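# Assemble the pet carrier: lid on, door shut, upright

## Task

Fit the carrier's upper shell onto its lower shell, install the door and close it, and finish with the whole carrier standing the right way up.

## Robot and tools

Robot: two arms, left_arm and right_arm, each with a parallel gripper and a wrist camera. In the scene frame the origin sits at table-top height midway between the nominal bases, +x points out over the table, +z up, and left_arm is on the +y side (arm names do not match image sides). Calibrated bases: left_arm at (-0.017, +0.338, 0) m, quat_wxyz (+1.000, 0, 0, -0.026); right_arm at (+0.032, -0.229, 0) m, quat_wxyz (+1.000, 0, 0, -0.004). A two-camera stand is fixed behind the arms. Loose parts may occasionally get a small push from outside.

Frames: every hand pose, velocity, target and wrist-camera pose an arm reports is in that arm's own base frame; fixed cameras and the table use the scene frame. Offsets run along the arm's own base axes, and rotations pivot about the Hand target position. The fingers point along the gripper's +z and close along its y. end_effector_position (m) is the spot between the pads, roughly 1 cm short of the fingertips; end_effector_quat_wxyz gives orientation. Reported values can be off by a few cm, more when stretched out.

execute_actions(actions, cameras): actions is a list of actions; each action is a table of 1 to 15 rows, one row per 1/30 s step, and a short table repeats its final row to fill 15 steps. Each row is one flat list of 14 numbers, each within [-1, 1]: left dx, dy, dz, rx, ry, rz, opening, then right dx, dy, dz, rx, ry, rz, opening. The six pose numbers are an offset from that arm's Hand target as it stood when the action began (every row measures from that same start, not from the row before); successive actions and calls stack, so resending an offset moves further. Scale: 1.0 equals 0.6 m or 180 degrees; rx, ry, rz form one rotation vector. Opening is absolute: +1 fully open (0.093 m), -1 closed. Sending six zeros re-requests the current Hand target. Images return only for an empty actions list or when cameras names them.

move(target, speed, blend, opening_speed, grip_force, blocking, cameras): target is one 14-number row, laid out and scaled as above, or a list of up to 15 such rows; every row is an offset from the same starting Hand targets, not from the prior row. Grippers travel straight lines, all finishing together, at least 0.5 s and capped at 10 s total. speed is top path speed in m/s (0.002 to 2.9, default 0.25; turning limited to twice that in rad/s), one value or one per target. blend (m) rounds corners at intermediate targets; 0 stops at each. opening_speed is the opening's rate per second on the -1..+1 scale, at least 0.2. grip_force is per-pad force limit in N, 10 to 50, and persists until changed; lower values close slowly. blocking=false returns after about 0.5 s while motion continues. Paths ignore obstacles and the other arm; faster motion means more lag, drift and harder contacts, and aiming beyond a contact pushes harder. Avoid routing a gripper close to its own base. The result adds a "move:" line: done (within 10 mm and 2 degrees, at rest), off_target, moving, held or fault, plus limits such as paced (pose clipped) or held (steps withheld).

wait(seconds): 0 to 10 s, arms keep their last command; returns early if a running move ends. stop(): brakes a running move. zoom_image(camera, region): camera is cam_high, cam_low, cam_left_wrist or cam_right_wrist; region [x0, y0, x1, y1] in pixels from the top-left, at most 504 by 504, on that camera's latest image. finished_scene(scene): integer 1 or 2; ends the scene irreversibly, so only call it once the carrier is assembled and stays so on its own.

Cameras: all four are 672x504, returned in the order cam_high, cam_low, cam_left_wrist, cam_right_wrist.

Results: each arm's end effector pose, its Hand target (the last commanded pose after clipping; new offsets count from here), Tool commands, grip_measured, Joint positions (the last entry is gripper opening in m, floored at zero), Joint velocities (may be omitted when all are just noise) and Joint torques (output including arm weight; entries 1 to 3 wrap at ±28 N m). grip_measured uses the -1..+1 scale: pads meet near -0.94, and each mm of object width adds about 0.0208; a per-gripper bias up to +0.02 applies. To grip a rigid flat object firmly, command at least 0.24 below its width reading; keep sending that value to hold, and send well above it to release. Soft or round items may need lower values. A big jump downward spikes the squeeze briefly.

Motion habits: per step, commanded orientation is clipped to 40 degrees from the measured one. Grippers often stop short or sag and tilt, especially at long reach; check the pose after each move and send the remaining gap or a corrective rotation. Small commands can fail or go sideways. To stop pushing against something, command a target back behind the gripper. Joint ranges (rad): waist -2.618 to 3.054, shoulder 0 to 3.142, elbow 0 to 3.142 (straight at 2.901), wrist pitch -1.571 to 1.571, wrist yaw -1.571 to 1.571, wrist roll -2.094 to 2.094.

Avoid: anything leaving the table or being set down off it, dropping parts or releasing them while moving, slamming or hard pushes against fixed or heavy items, any arm-to-arm contact (including one gripper closing on the other's fingers), strain on wrist camera cables, and arm fault stops. Holding loads, stretching out, or pushing at unreachable poses heats motors: MOTOR HOT appears at 75 °C, an OVER-TEMPERATURE FAULT at 90 °C folds that arm and disables it, and at 100 °C the arm goes limp. The robot keeps running while you compose replies.

Each tool is called after ">>>" in YAML: its name, and indented under it one key for each argument.

## Session

>>> execute_actions:
  actions: []

Scene clock: 0.00 s.
left_arm: end_effector_position=(+0.4057, -0.0074, +0.1784) grip_measured=+1.000 end_effector_quat_wxyz=(+0.487, +0.070, +0.854, +0.170) | right_arm: end_effector_position=(+0.3456, +0.1153, +0.2104) grip_measured=+1.000 end_effector_quat_wxyz=(+0.459, -0.147, +0.876, -0.026)
Joint positions: left_arm=[-0.169 1.345 0.797 0.023 -0.371 0.211 0.093] | right_arm=[0.447 1.183 0.919 -0.379 0.273 -0.024 0.093]
Joint velocities: within noise
Joint torques (N m): no reading
Heat: left arm: 45 °C; right arm: 39 °C.
Hand target: left_arm +0.4089, -0.0078, +0.1911; +0.502, +0.066, +0.846, +0.169 | right_arm +0.3473, +0.1161, +0.2189; +0.469, -0.145, +0.871, -0.023
Tool commands: left_gripper/opening=+1.0 right_gripper/opening=+1.0

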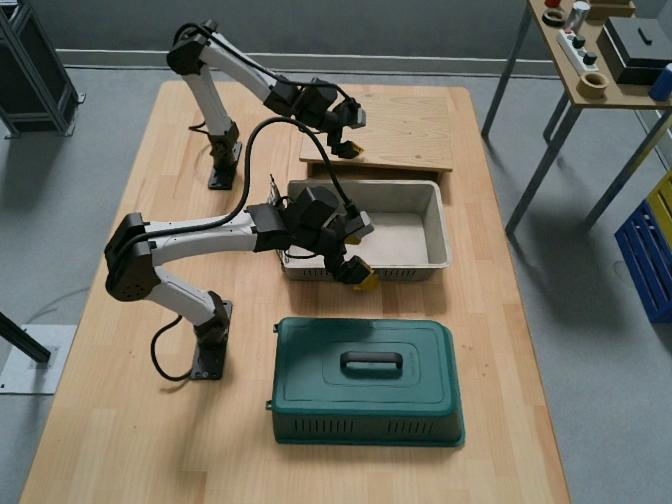

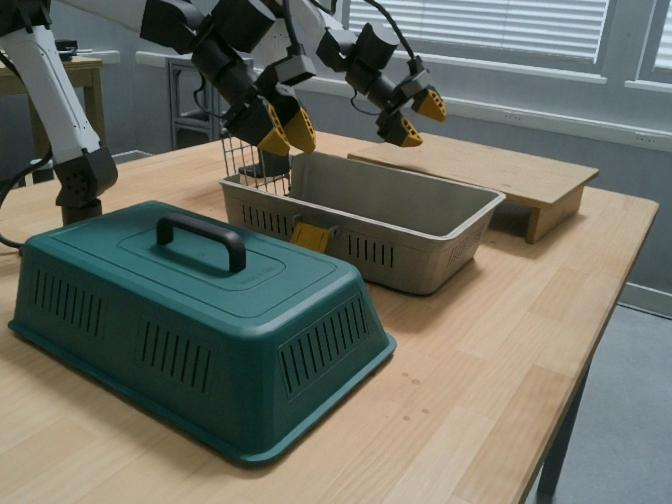

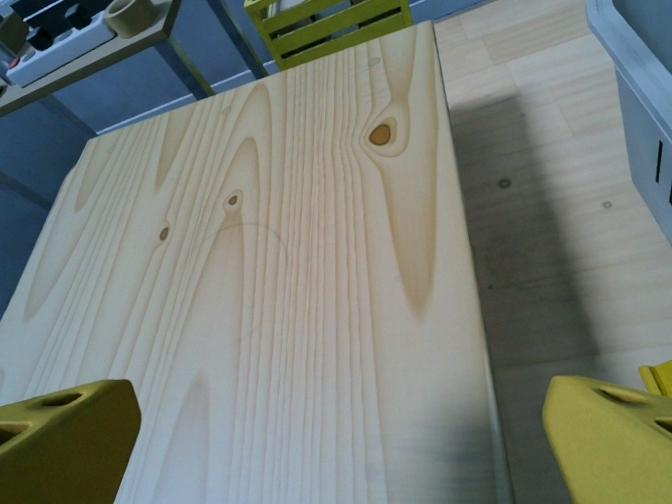

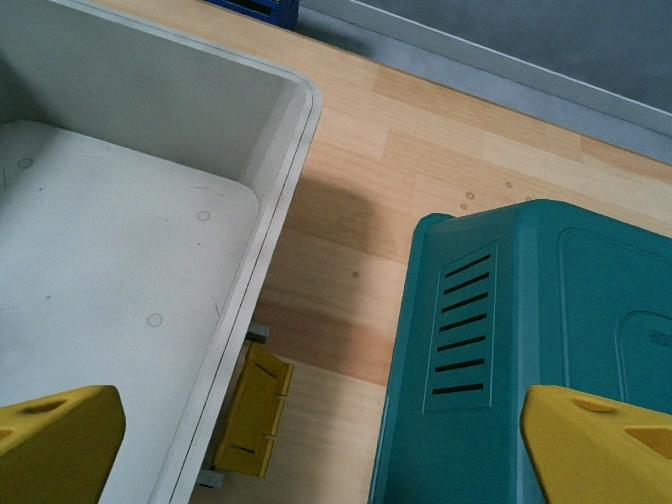

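>>> zoom_image:
  camera: "cam_high"
  region: [240, 160, 480, 340]

>>> zoom_image:
  camera: "cam_low"
  region: [200, 100, 520, 310]

>>> zoom_image:
  camera: "cam_high"
  region: [240, 300, 480, 480]

>>> zoom_image:
  camera: "cam_low"
  region: [0, 190, 400, 470]

Scaled by 2.100 from the camera's 672x504 image, which has a finer 960x720 frame.

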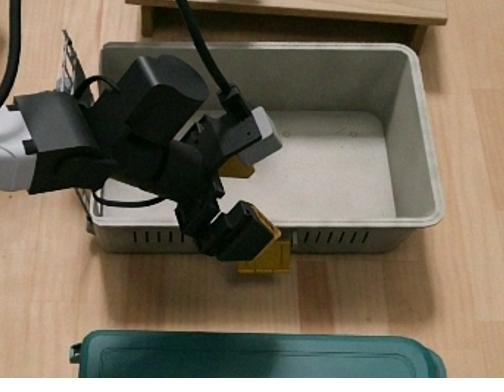

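Scaled by 1.575 from the camera's 672x504 image, which has a finer 960x720 frame.

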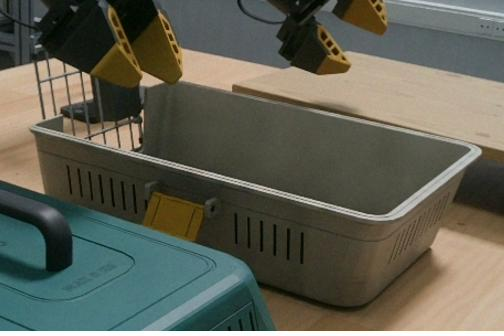

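Scaled by 2.100 from the camera's 672x504 image, which has a finer 960x720 frame.

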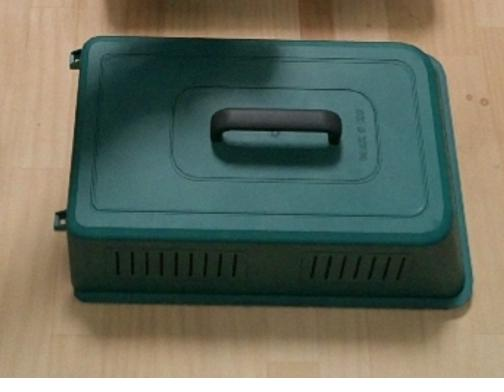

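Scaled by 1.260 from the camera's 672x504 image, which has a finer 960x720 frame.

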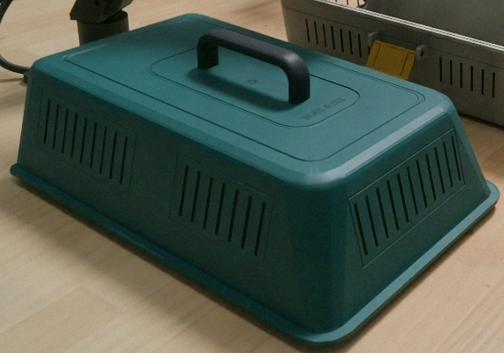

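>>> move:
  target: [-0.25,0.2,0.2,0,0,0,1,-0.2,-0.25,0.2,0,0,0,1]
  cameras: ["all"]

Scene clock: 9.17 s.
left_arm: end_effector_position=(+0.2572, +0.1119, +0.2962) grip_measured=+1.000 end_effector_quat_wxyz=(+0.491, +0.055, +0.855, +0.161) | right_arm: end_effector_position=(+0.2280, -0.0352, +0.3277) grip_measured=+1.000 end_effector_quat_wxyz=(+0.459, -0.137, +0.878, -0.018)
Joint positions: left_arm=[0.584 0.825 1.007 -0.692 0.291 0.54 0.093] | right_arm=[-0.508 0.879 1.311 -1.15 -0.497 -0.588 0.093]
Joint torques (N m): left_arm=[0.57 -0.36 9.76 2.06 0.26 0.36] | right_arm=[-0.75 0.1 9.74 1.62 -0.38 -0.17]
Heat: left arm: 47 °C; right arm: 40 °C.
Hand target: left_arm +0.2589, +0.1122, +0.3111; +0.502, +0.065, +0.845, +0.169 | right_arm +0.2273, -0.0339, +0.3390; +0.469, -0.145, +0.871, -0.023
Off the commanded pose: left_arm 0.015 m, 2 deg | right_arm 0.011 m, 2 deg.
move: off_target (left_arm, right_arm)

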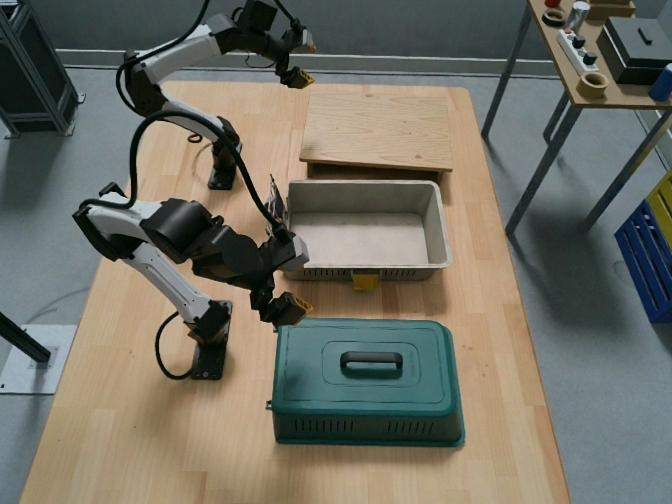

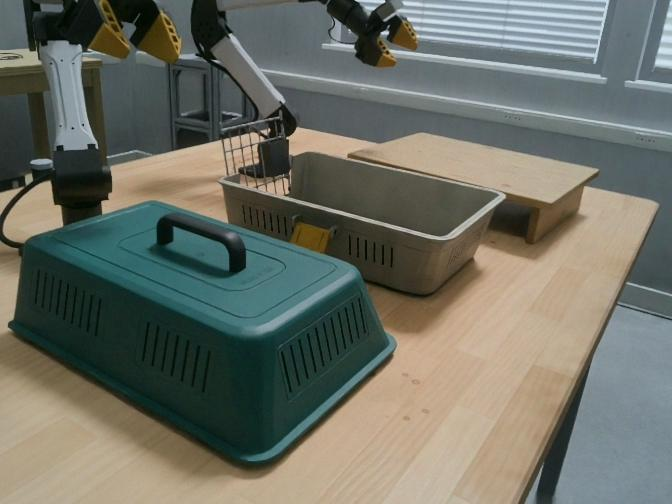

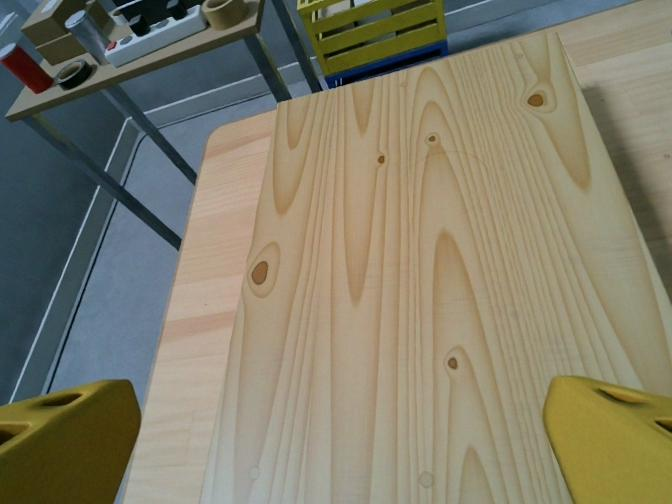

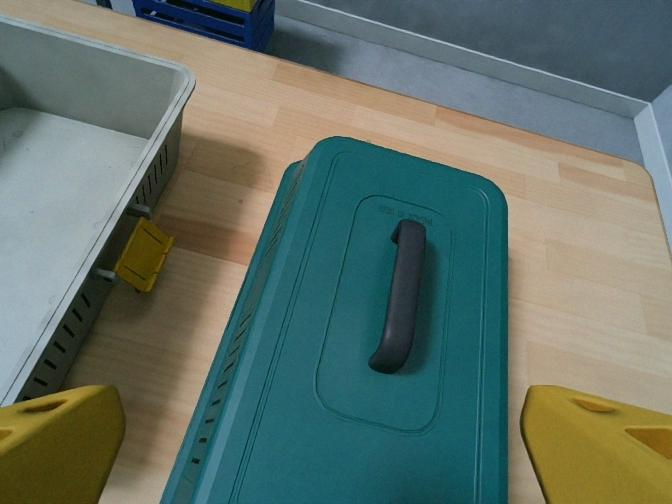

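>>> zoom_image:
  camera: "cam_high"
  region: [250, 165, 350, 300]

>>> zoom_image:
  camera: "cam_low"
  region: [205, 100, 345, 270]

Scaled by 3.733 from the camera's 672x504 image, which has a finer 960x720 frame.

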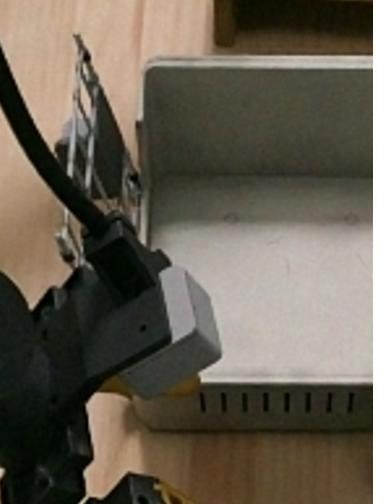

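Scaled by 2.965 from the camera's 672x504 image, which has a finer 960x720 frame.

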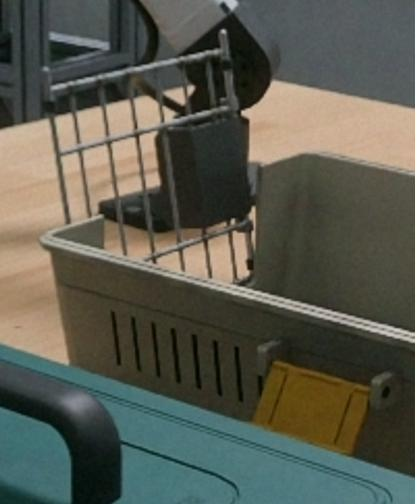

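>>> move:
  target: [0,0,0,0,0,0,1,-0.1,0.1,0.1,0,0,0.38,1]
  cameras: ["all"]

Scene clock: 19.20 s.
left_arm: end_effector_position=(+0.2572, +0.1117, +0.2961) grip_measured=+1.000 end_effector_quat_wxyz=(+0.491, +0.055, +0.855, +0.161) | right_arm: end_effector_position=(+0.1686, +0.0264, +0.3949) grip_measured=+1.000 end_effector_quat_wxyz=(+0.457, -0.472, +0.746, -0.111)
Joint positions: left_arm=[0.584 0.825 1.007 -0.692 0.292 0.54 0.093] | right_arm=[-0.467 0.915 1.713 -1.562 -0.632 -1.318 0.093]
Joint torques (N m): left_arm=[0.85 -0.49 9.81 2.05 0.3 0.33] | right_arm=[0.31 2.45 6.75 1.49 -0.31 0.1]
Heat: left arm: 51 °C; right arm: 42 °C.
Hand target: left_arm +0.2589, +0.1122, +0.3111; +0.502, +0.066, +0.845, +0.169 | right_arm +0.1673, +0.0261, +0.3990; +0.413, -0.596, +0.659, +0.198
Off the commanded pose: left_arm 0.015 m, 2 deg | right_arm 0.004 m, 46 deg; orientation clipped.
joint sent to its limit (right arm) — joint 4 (wrist pitch), lower limit. The joint targets are off in orientation, not in position.
move: off_target (left_arm, right_arm); limits=paced

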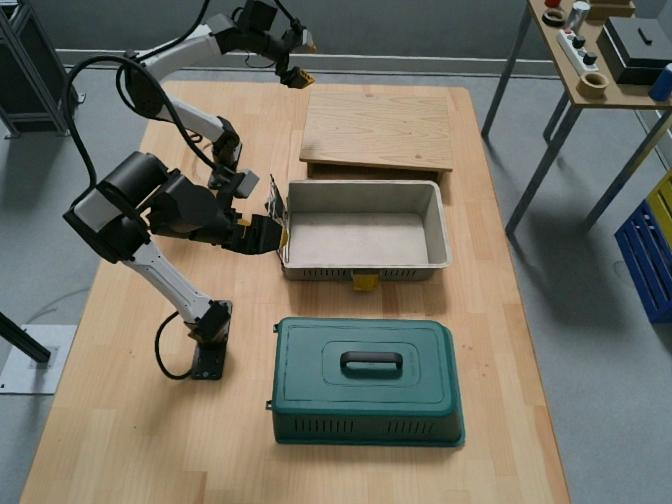

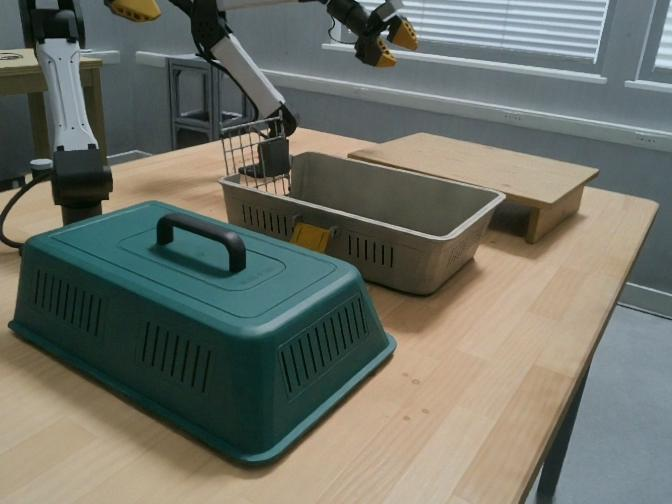

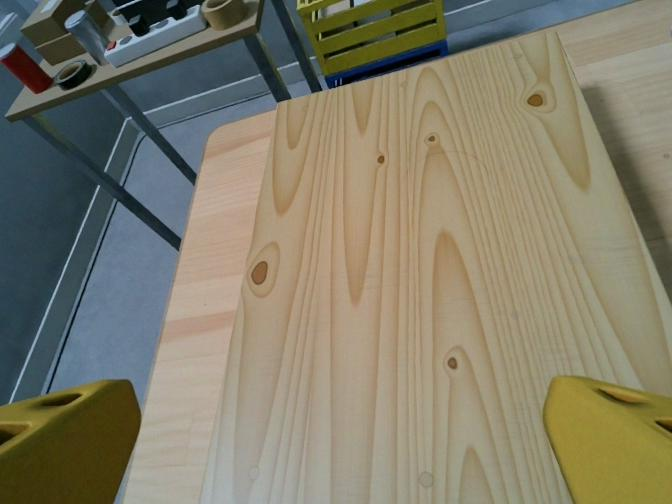

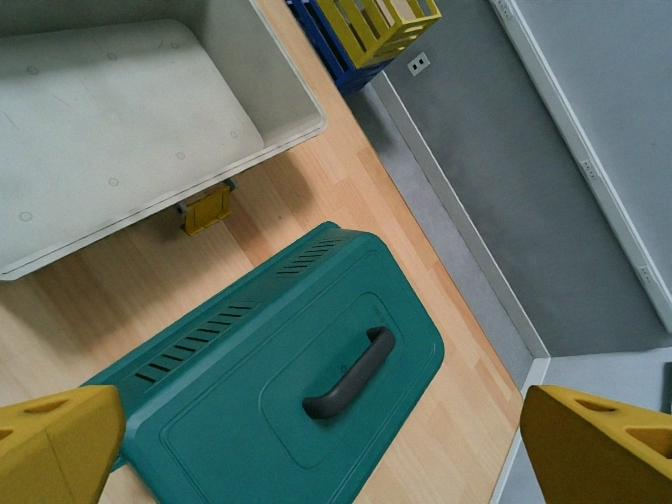

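>>> move:
  target: [0,0,0,0,0,0,1,0.055,0.37,-0.13,-0.0654,0.0817,0.0602,1]
  cameras: ["cam_high","cam_right_wrist"]

Scene clock: 26.47 s.
left_arm: end_effector_position=(+0.2572, +0.1117, +0.2961) grip_measured=+1.000 end_effector_quat_wxyz=(+0.491, +0.055, +0.855, +0.161) | right_arm: end_effector_position=(+0.2001, +0.2435, +0.3103) grip_measured=+1.000 end_effector_quat_wxyz=(-0.224, +0.657, -0.679, -0.239)
Joint positions: left_arm=[0.584 0.825 1.007 -0.692 0.292 0.54 0.093] | right_arm=[0.604 1.501 1.819 -1.477 -0.542 -0.82 0.093]
Joint torques (N m): left_arm=[0.69 -0.42 9.66 2.08 0.28 0.32] | right_arm=[0.23 -5.64 9.28 1.12 -0.53 -0.18]
Heat: left arm: 53 °C; right arm: 43 °C.
Hand target: left_arm +0.2589, +0.1122, +0.3111; +0.502, +0.066, +0.845, +0.169 | right_arm +0.2003, +0.2481, +0.3210; -0.242, +0.664, -0.665, -0.242
Off the commanded pose: left_arm 0.015 m, 2 deg | right_arm 0.012 m, 3 deg.
move: off_target (left_arm, right_arm)
Images, in order (width x height): cam_high 672x504, cam_right_wrist 672x504.

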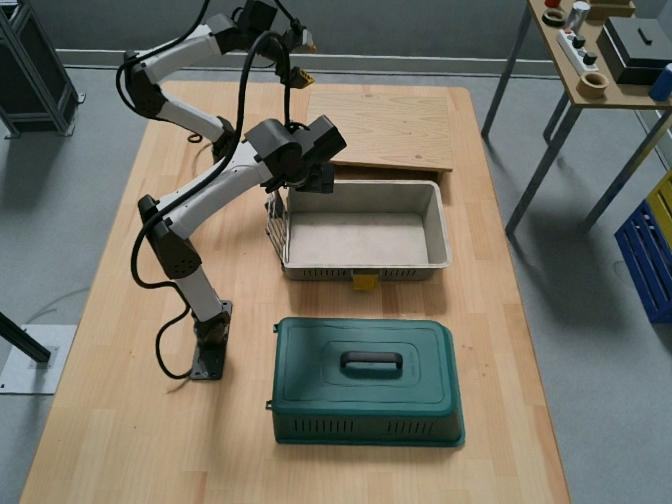

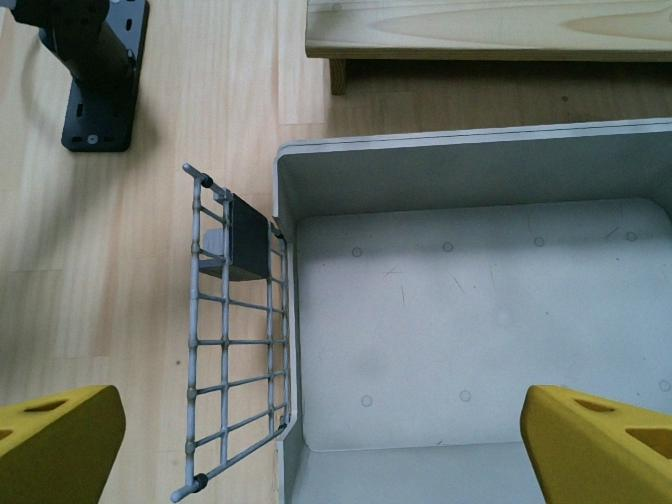

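>>> zoom_image:
  camera: "cam_right_wrist"
  region: [150, 120, 350, 320]

>>> zoom_image:
  camera: "cam_right_wrist"
  region: [150, 320, 350, 504]

>>> zoom_image:
  camera: "cam_high"
  region: [250, 300, 330, 460]

>>> zoom_image:
  camera: "cam_high"
  region: [250, 165, 330, 300]

Scaled by 2.520 from the camera's 672x504 image, which has a finer 960x720 frame.

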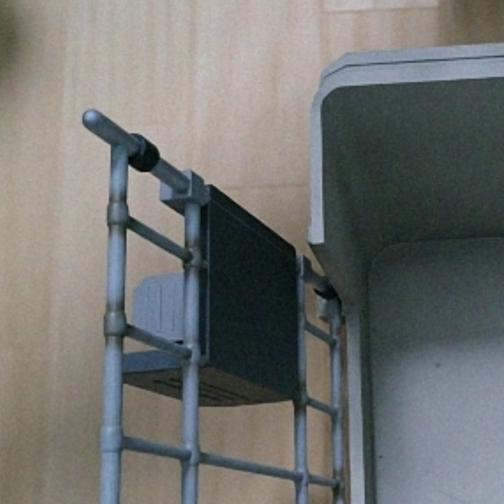

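Scaled by 2.520 from the camera's 672x504 image, which has a finer 960x720 frame.

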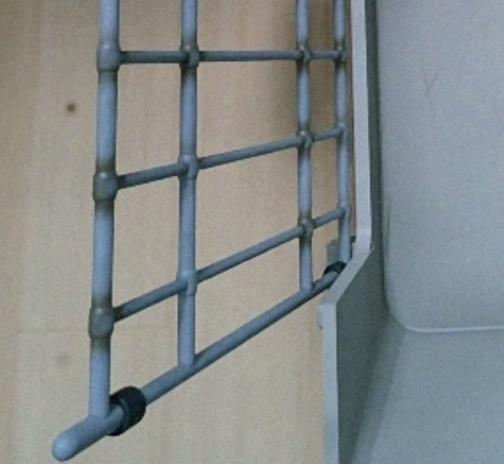

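Scaled by 3.150 from the camera's 672x504 image, which has a finer 960x720 frame.

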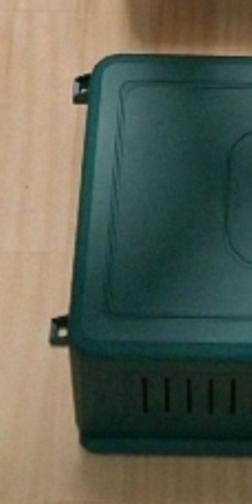

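Scaled by 3.733 from the camera's 672x504 image, which has a finer 960x720 frame.

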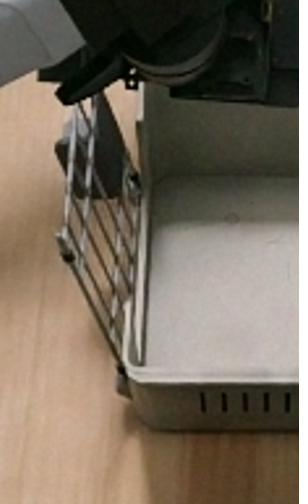

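>>> move:
  target: [0,0,0,0,0,0,1,0.243,-0.465,-0.118,0.022,-0.022,-0.5,0.5]
  cameras: ["all"]

>>> move:
  target: [-0.213,-0.64,0.03,-0.058,0.161,-0.269,-1,0,0,0,0,0,0,0.5]
  cameras: ["all"]

Scene clock: 62.83 s.
left_arm: end_effector_position=(+0.2572, +0.1117, +0.2961) grip_measured=+1.000 end_effector_quat_wxyz=(+0.491, +0.055, +0.855, +0.161) | right_arm: end_effector_position=(+0.3428, -0.0283, +0.2522) grip_measured=+0.503 end_effector_quat_wxyz=(+0.380, -0.007, +0.925, +0.002)
Joint positions: left_arm=[0.584 0.825 1.007 -0.692 0.292 0.54 0.093] | right_arm=[-0.132 1.225 1.237 -0.809 -0.101 -0.106 0.069]
Joint torques (N m): left_arm=[0.66 -0.47 9.81 2.09 0.27 0.33] | right_arm=[-0.54 -3.85 6.89 1.89 0 0.07]
Heat: left arm: 60 °C; right arm: 45 °C.
Hand target: left_arm +0.2589, +0.1122, +0.3111; +0.502, +0.066, +0.845, +0.169 | right_arm +0.3461, -0.0310, +0.2502; +0.383, +0.001, +0.924, +0.000
Off the commanded pose: left_arm 0.015 m, 2 deg | right_arm 0.005 m, 1 deg.
move: off_target (left_arm)

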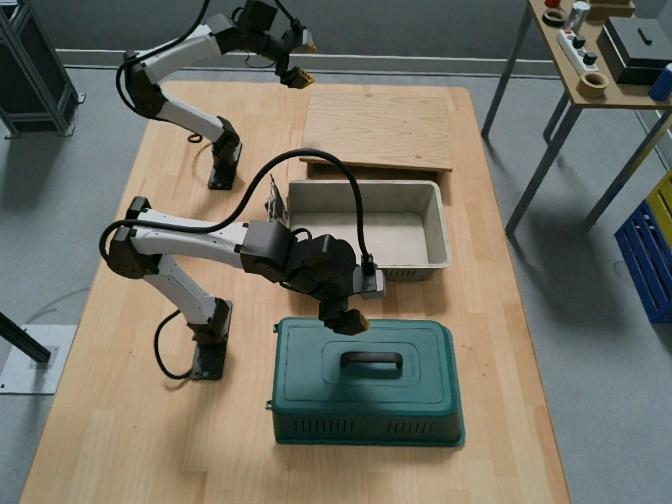

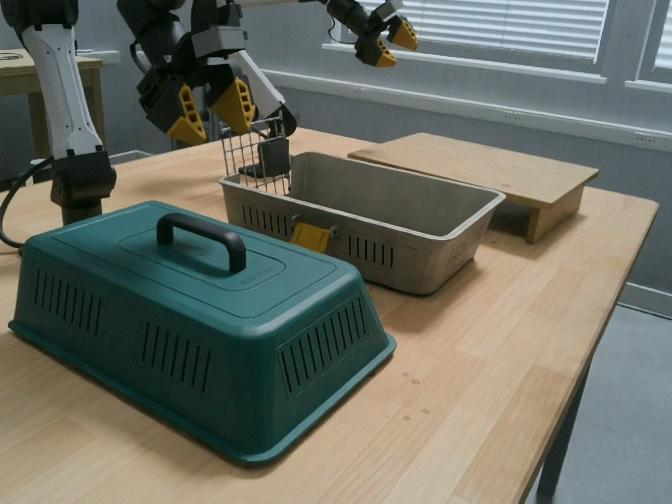

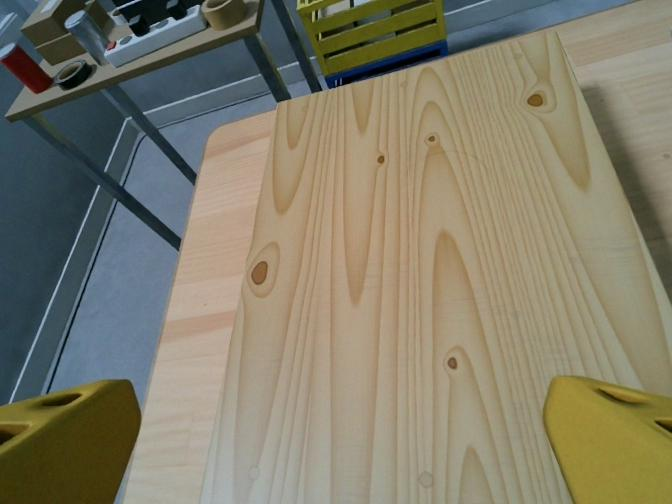

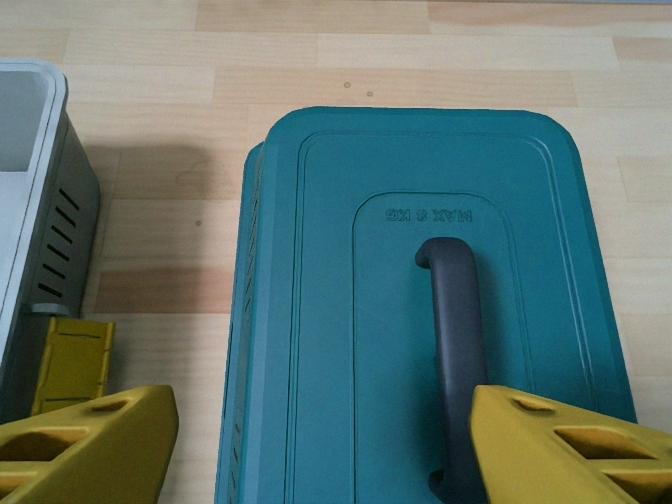

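Scene clock: 65.50 s.
left_arm: end_effector_position=(+0.1326, -0.2659, +0.3181) grip_measured=-0.981 end_effector_quat_wxyz=(+0.302, +0.405, +0.854, -0.125) | right_arm: end_effector_position=(+0.3429, -0.0284, +0.2522) grip_measured=+0.503 end_effector_quat_wxyz=(+0.380, -0.007, +0.925, +0.001)
Joint positions: left_arm=[-1.249 1.294 1.657 -1.31 -0.251 -0.282 0] | right_arm=[-0.132 1.225 1.237 -0.809 -0.1 -0.105 0.069]
Joint torques (N m): left_arm=[-0.43 -3.56 8.39 1.69 -0.05 0.02] | right_arm=[-0.51 -3.86 6.84 1.89 0 0.05]
Heat: left arm: 59 °C; right arm: 45 °C.
Hand target: left_arm +0.1311, -0.2718, +0.3291; +0.310, +0.397, +0.852, -0.145 | right_arm +0.3461, -0.0310, +0.2502; +0.383, +0.001, +0.924, +0.000
Off the commanded pose: left_arm 0.013 m, 3 deg | right_arm 0.005 m, 1 deg.
move: off_target (left_arm)

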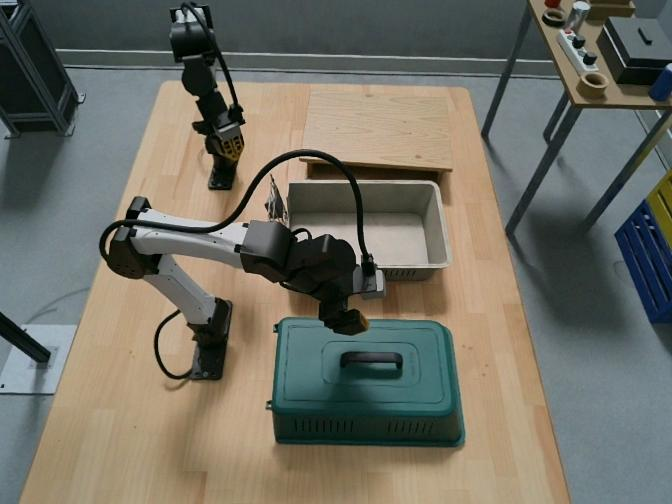

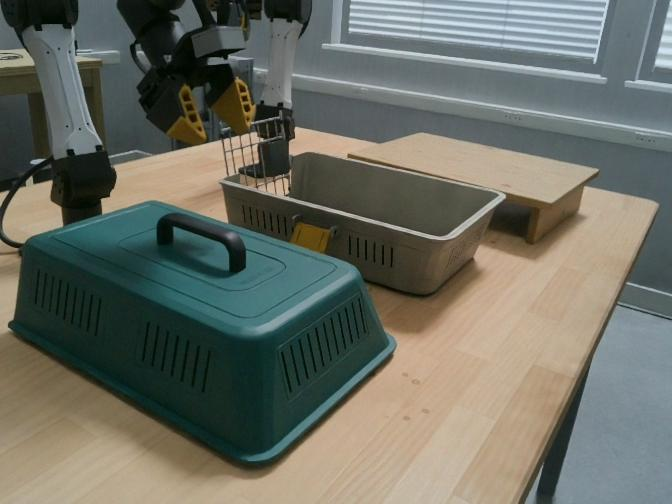

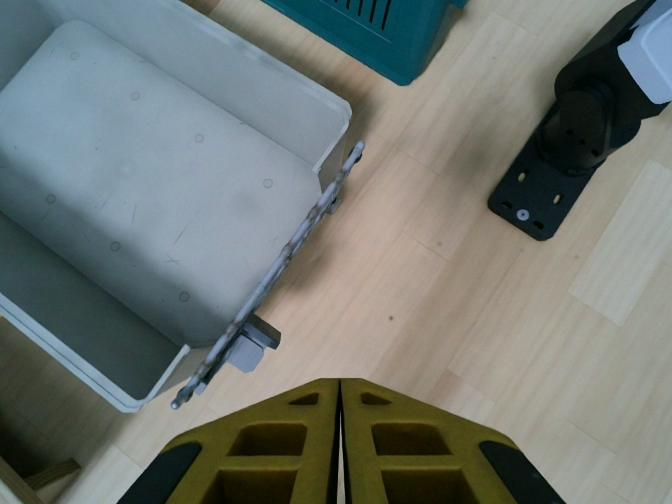

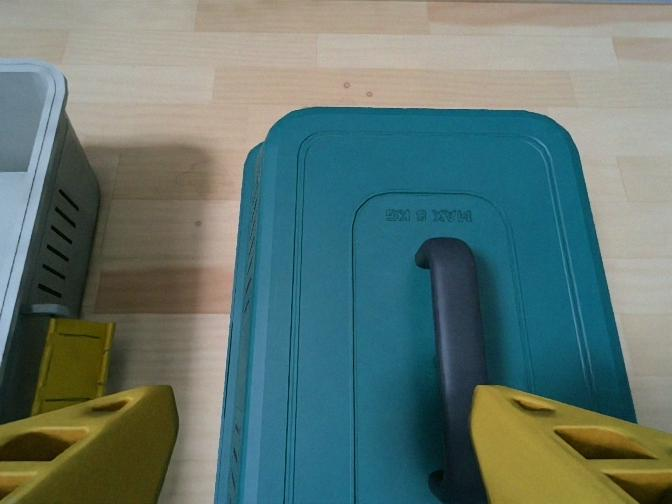

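>>> zoom_image:
  camera: "cam_left_wrist"
  region: [120, 120, 400, 420]

Scaled by 1.680 from the camera's 672x504 image, which has a finer 960x720 frame.

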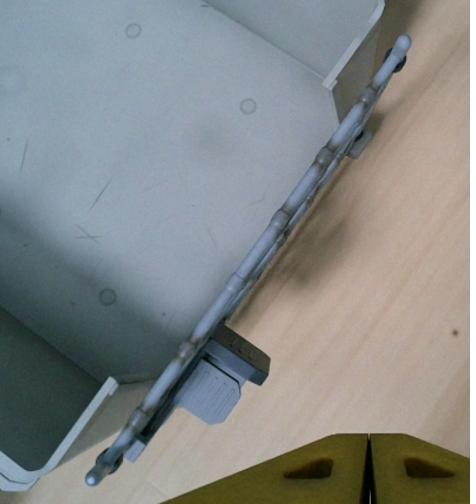

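>>> move:
  target: [0,-0.05,-0.21,0,0,0,-1,0,0,0,0,0,0,0.5]
  cameras: ["all"]

Scene clock: 76.73 s.
left_arm: end_effector_position=(+0.1303, -0.2998, +0.1947) grip_measured=-0.981 end_effector_quat_wxyz=(+0.293, +0.409, +0.854, -0.132) | right_arm: end_effector_position=(+0.3429, -0.0284, +0.2522) grip_measured=+0.503 end_effector_quat_wxyz=(+0.380, -0.007, +0.925, +0.001)
Joint positions: left_arm=[-1.289 1.252 1.111 -0.819 -0.25 -0.316 0] | right_arm=[-0.132 1.225 1.237 -0.809 -0.1 -0.105 0.069]
Joint torques (N m): left_arm=[-0.43 -6.65 6.2 1.79 -0.28 0.02] | right_arm=[-0.51 -3.88 6.89 1.89 0 0.05]
Heat: left arm: 58 °C; right arm: 46 °C.
Hand target: left_arm +0.1311, -0.3018, +0.2031; +0.310, +0.397, +0.852, -0.145 | right_arm +0.3461, -0.0310, +0.2502; +0.383, +0.001, +0.924, +0.000
Off the commanded pose: left_arm 0.009 m, 3 deg | right_arm 0.005 m, 1 deg.
move: off_target (left_arm)

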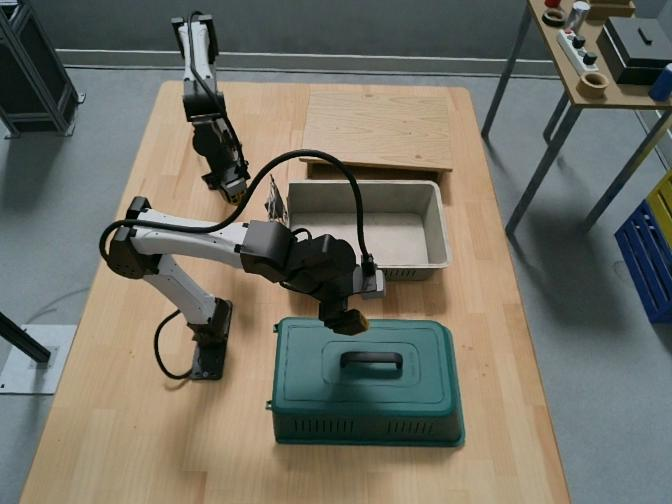

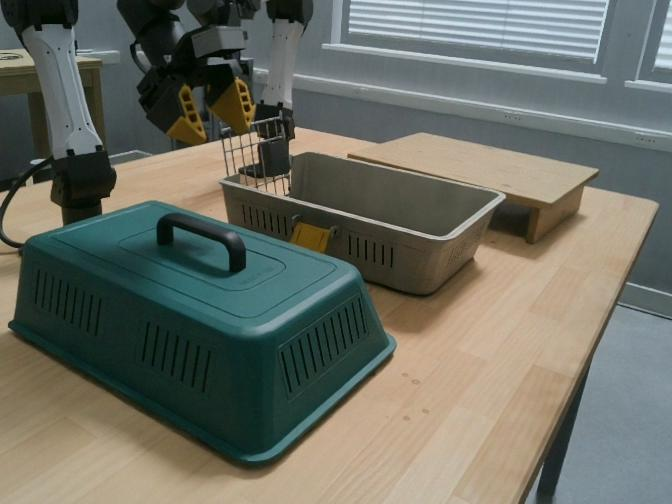

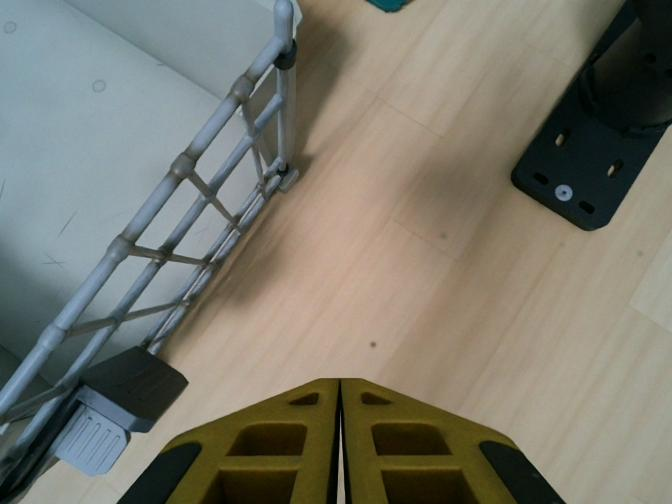

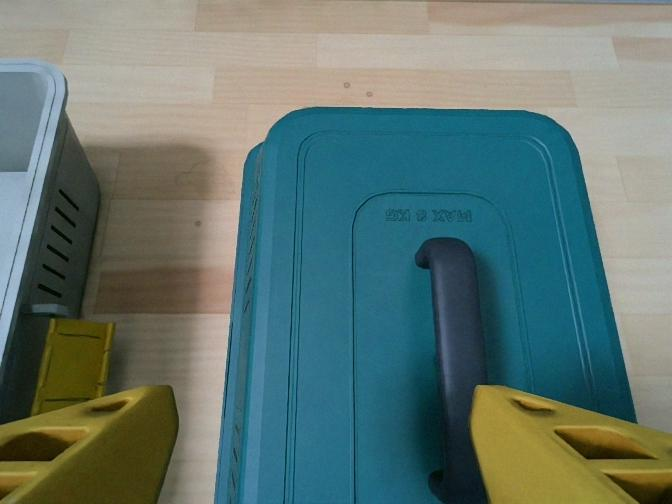

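>>> move:
  target: [0.07,-0.03,-0.02,0,0,0,-1,0,0,0,0,0,0,0.5]
  speed: 0.1
  cameras: ["cam_high","cam_low","cam_left_wrist"]

Scene clock: 80.20 s.
left_arm: end_effector_position=(+0.1693, -0.3109, +0.1828) grip_measured=-0.981 end_effector_quat_wxyz=(+0.298, +0.395, +0.859, -0.132) | right_arm: end_effector_position=(+0.3429, -0.0284, +0.2522) grip_measured=+0.503 end_effector_quat_wxyz=(+0.380, -0.007, +0.925, +0.001)
Joint positions: left_arm=[-1.163 1.332 1.111 -0.71 -0.192 -0.237 0] | right_arm=[-0.132 1.225 1.237 -0.809 -0.1 -0.105 0.069]
Joint torques (N m): left_arm=[0.43 -4.72 8.36 1.87 0.03 0.27] | right_arm=[-0.51 -3.85 6.84 1.88 0 0.05]
Heat: left arm: 57 °C; right arm: 46 °C.
Hand target: left_arm +0.1732, -0.3198, +0.1911; +0.310, +0.397, +0.852, -0.145 | right_arm +0.3461, -0.0310, +0.2502; +0.383, +0.001, +0.924, +0.000
Off the commanded pose: left_arm 0.013 m, 2 deg | right_arm 0.005 m, 1 deg.
move: off_target (left_arm)
Images, in order (width x height): cam_high 672x504, cam_low 672x504, cam_left_wrist 672x504.

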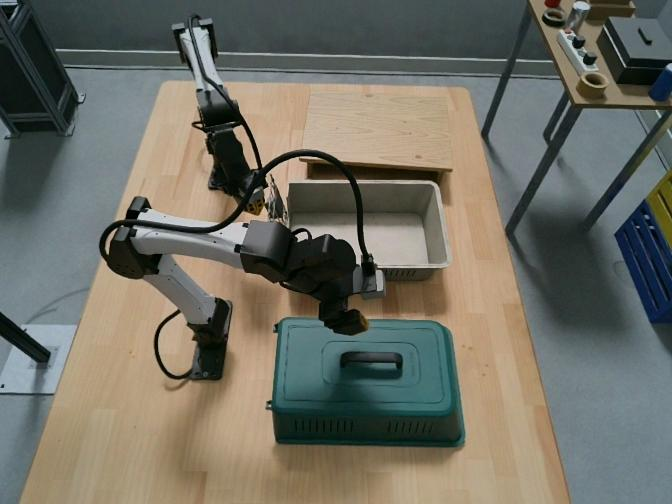

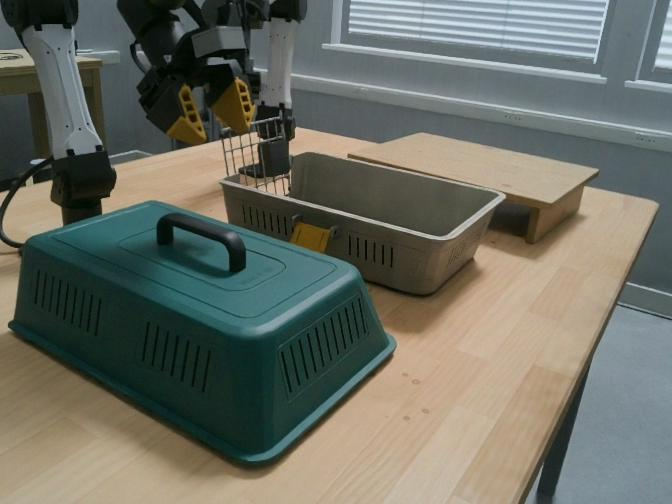

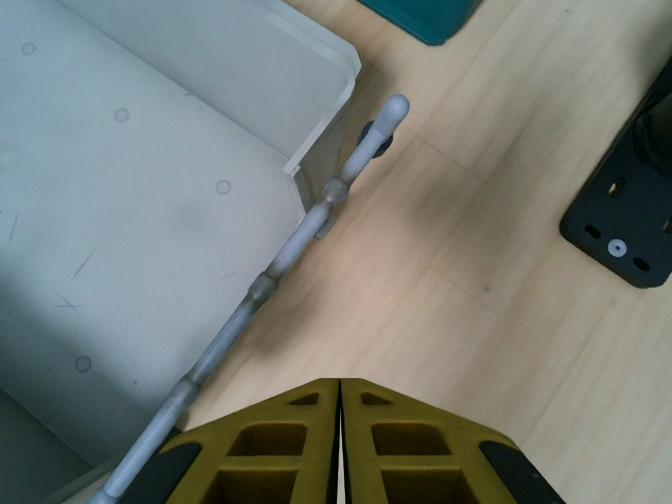

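>>> move:
  target: [0.04,-0.05,0,0,0,0,-1,0,0,0,0,0,0,0.5]
  speed: 0.1
  cameras: ["cam_high","cam_left_wrist"]

Scene clock: 84.10 s.
left_arm: end_effector_position=(+0.1902, -0.3375, +0.1769) grip_measured=-0.981 end_effector_quat_wxyz=(+0.291, +0.397, +0.861, -0.129) | right_arm: end_effector_position=(+0.3429, -0.0284, +0.2522) grip_measured=+0.503 end_effector_quat_wxyz=(+0.380, -0.007, +0.925, +0.001)
Joint positions: left_arm=[-1.131 1.468 1.208 -0.681 -0.169 -0.211 0] | right_arm=[-0.132 1.225 1.237 -0.809 -0.1 -0.105 0.069]
Joint torques (N m): left_arm=[0.61 -5.67 9.88 1.9 0.01 0.33] | right_arm=[-0.58 -3.85 6.89 1.89 0 0.05]
Heat: left arm: 57 °C; right arm: 46 °C.
Hand target: left_arm +0.1971, -0.3498, +0.1910; +0.310, +0.397, +0.852, -0.145 | right_arm +0.3461, -0.0310, +0.2502; +0.383, +0.001, +0.924, +0.000
Off the commanded pose: left_arm 0.020 m, 3 deg | right_arm 0.005 m, 1 deg.
move: off_target (left_arm)
Images, in order (width x height): cam_high 672x504, cam_left_wrist 672x504.

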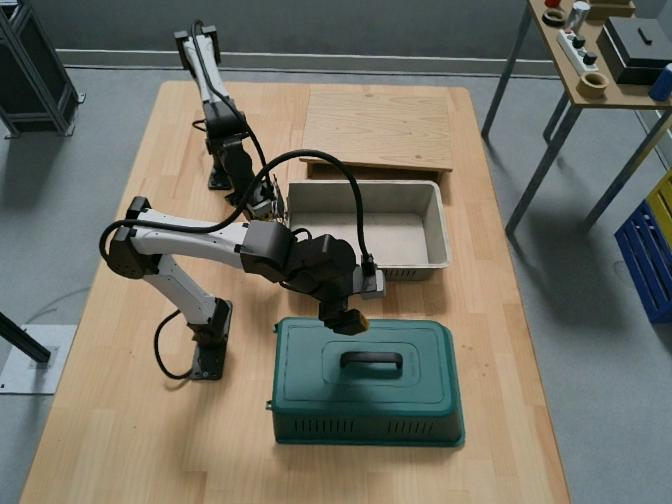

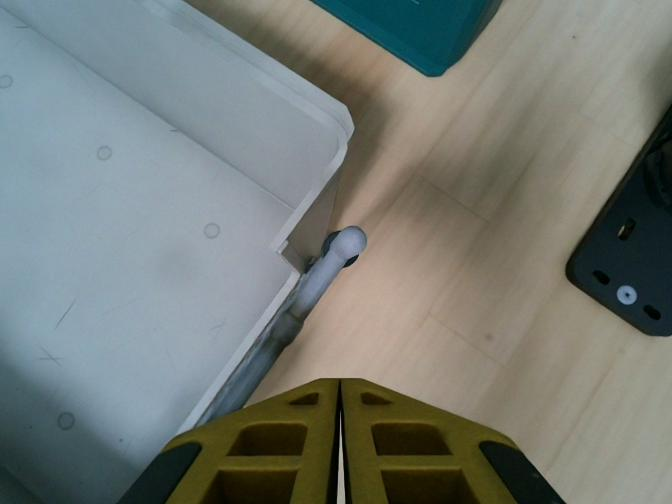

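>>> zoom_image:
  camera: "cam_high"
  region: [220, 165, 320, 300]

>>> execute_actions:
  actions: []
  cameras: ["cam_low"]

>>> zoom_image:
  camera: "cam_low"
  region: [205, 90, 345, 230]

Scaled by 3.733 from the camera's 672x504 image, which has a finer 960x720 frame.

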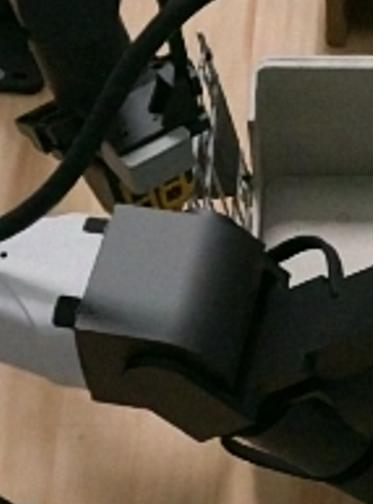

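Scene clock: 86.30 s.
left_arm: end_effector_position=(+0.1901, -0.3376, +0.1769) grip_measured=-0.981 end_effector_quat_wxyz=(+0.291, +0.398, +0.860, -0.129) | right_arm: end_effector_position=(+0.3429, -0.0284, +0.2522) grip_measured=+0.503 end_effector_quat_wxyz=(+0.380, -0.007, +0.925, +0.001)
Joint positions: left_arm=[-1.131 1.468 1.208 -0.681 -0.169 -0.21 0] | right_arm=[-0.132 1.225 1.237 -0.809 -0.1 -0.105 0.069]
Joint velocities: within noise
Joint torques (N m): left_arm=[0.7 -5.55 9.98 1.86 -0.01 0.32] | right_arm=[-0.54 -3.84 6.87 1.89 0 0.06]
Heat: left arm: 57 °C; right arm: 46 °C.
Hand target: left_arm +0.1971, -0.3498, +0.1910; +0.310, +0.397, +0.852, -0.145 | right_arm +0.3461, -0.0310, +0.2502; +0.383, +0.001, +0.924, +0.000
Tool commands: left_gripper/opening=-1.0 right_gripper/opening=+0.5
Off the commanded pose: left_arm 0.020 m, 3 deg | right_arm 0.005 m, 1 deg.
Images, in order (width x height): cam_low 672x504.

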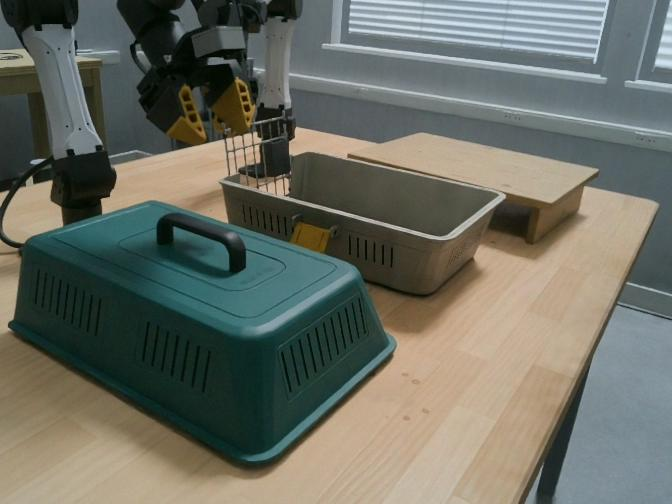

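Scaled by 3.600 from the camera's 672x504 image, which has a finer 960x720 frame.

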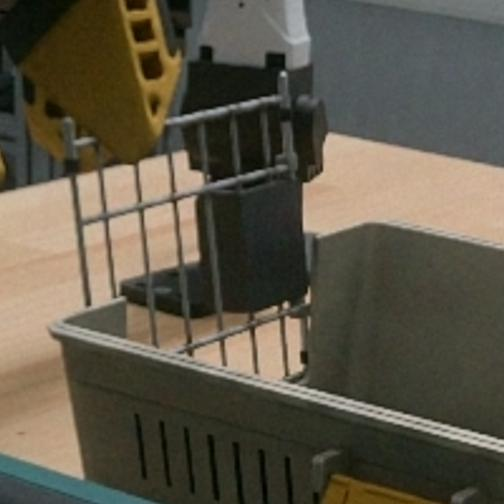

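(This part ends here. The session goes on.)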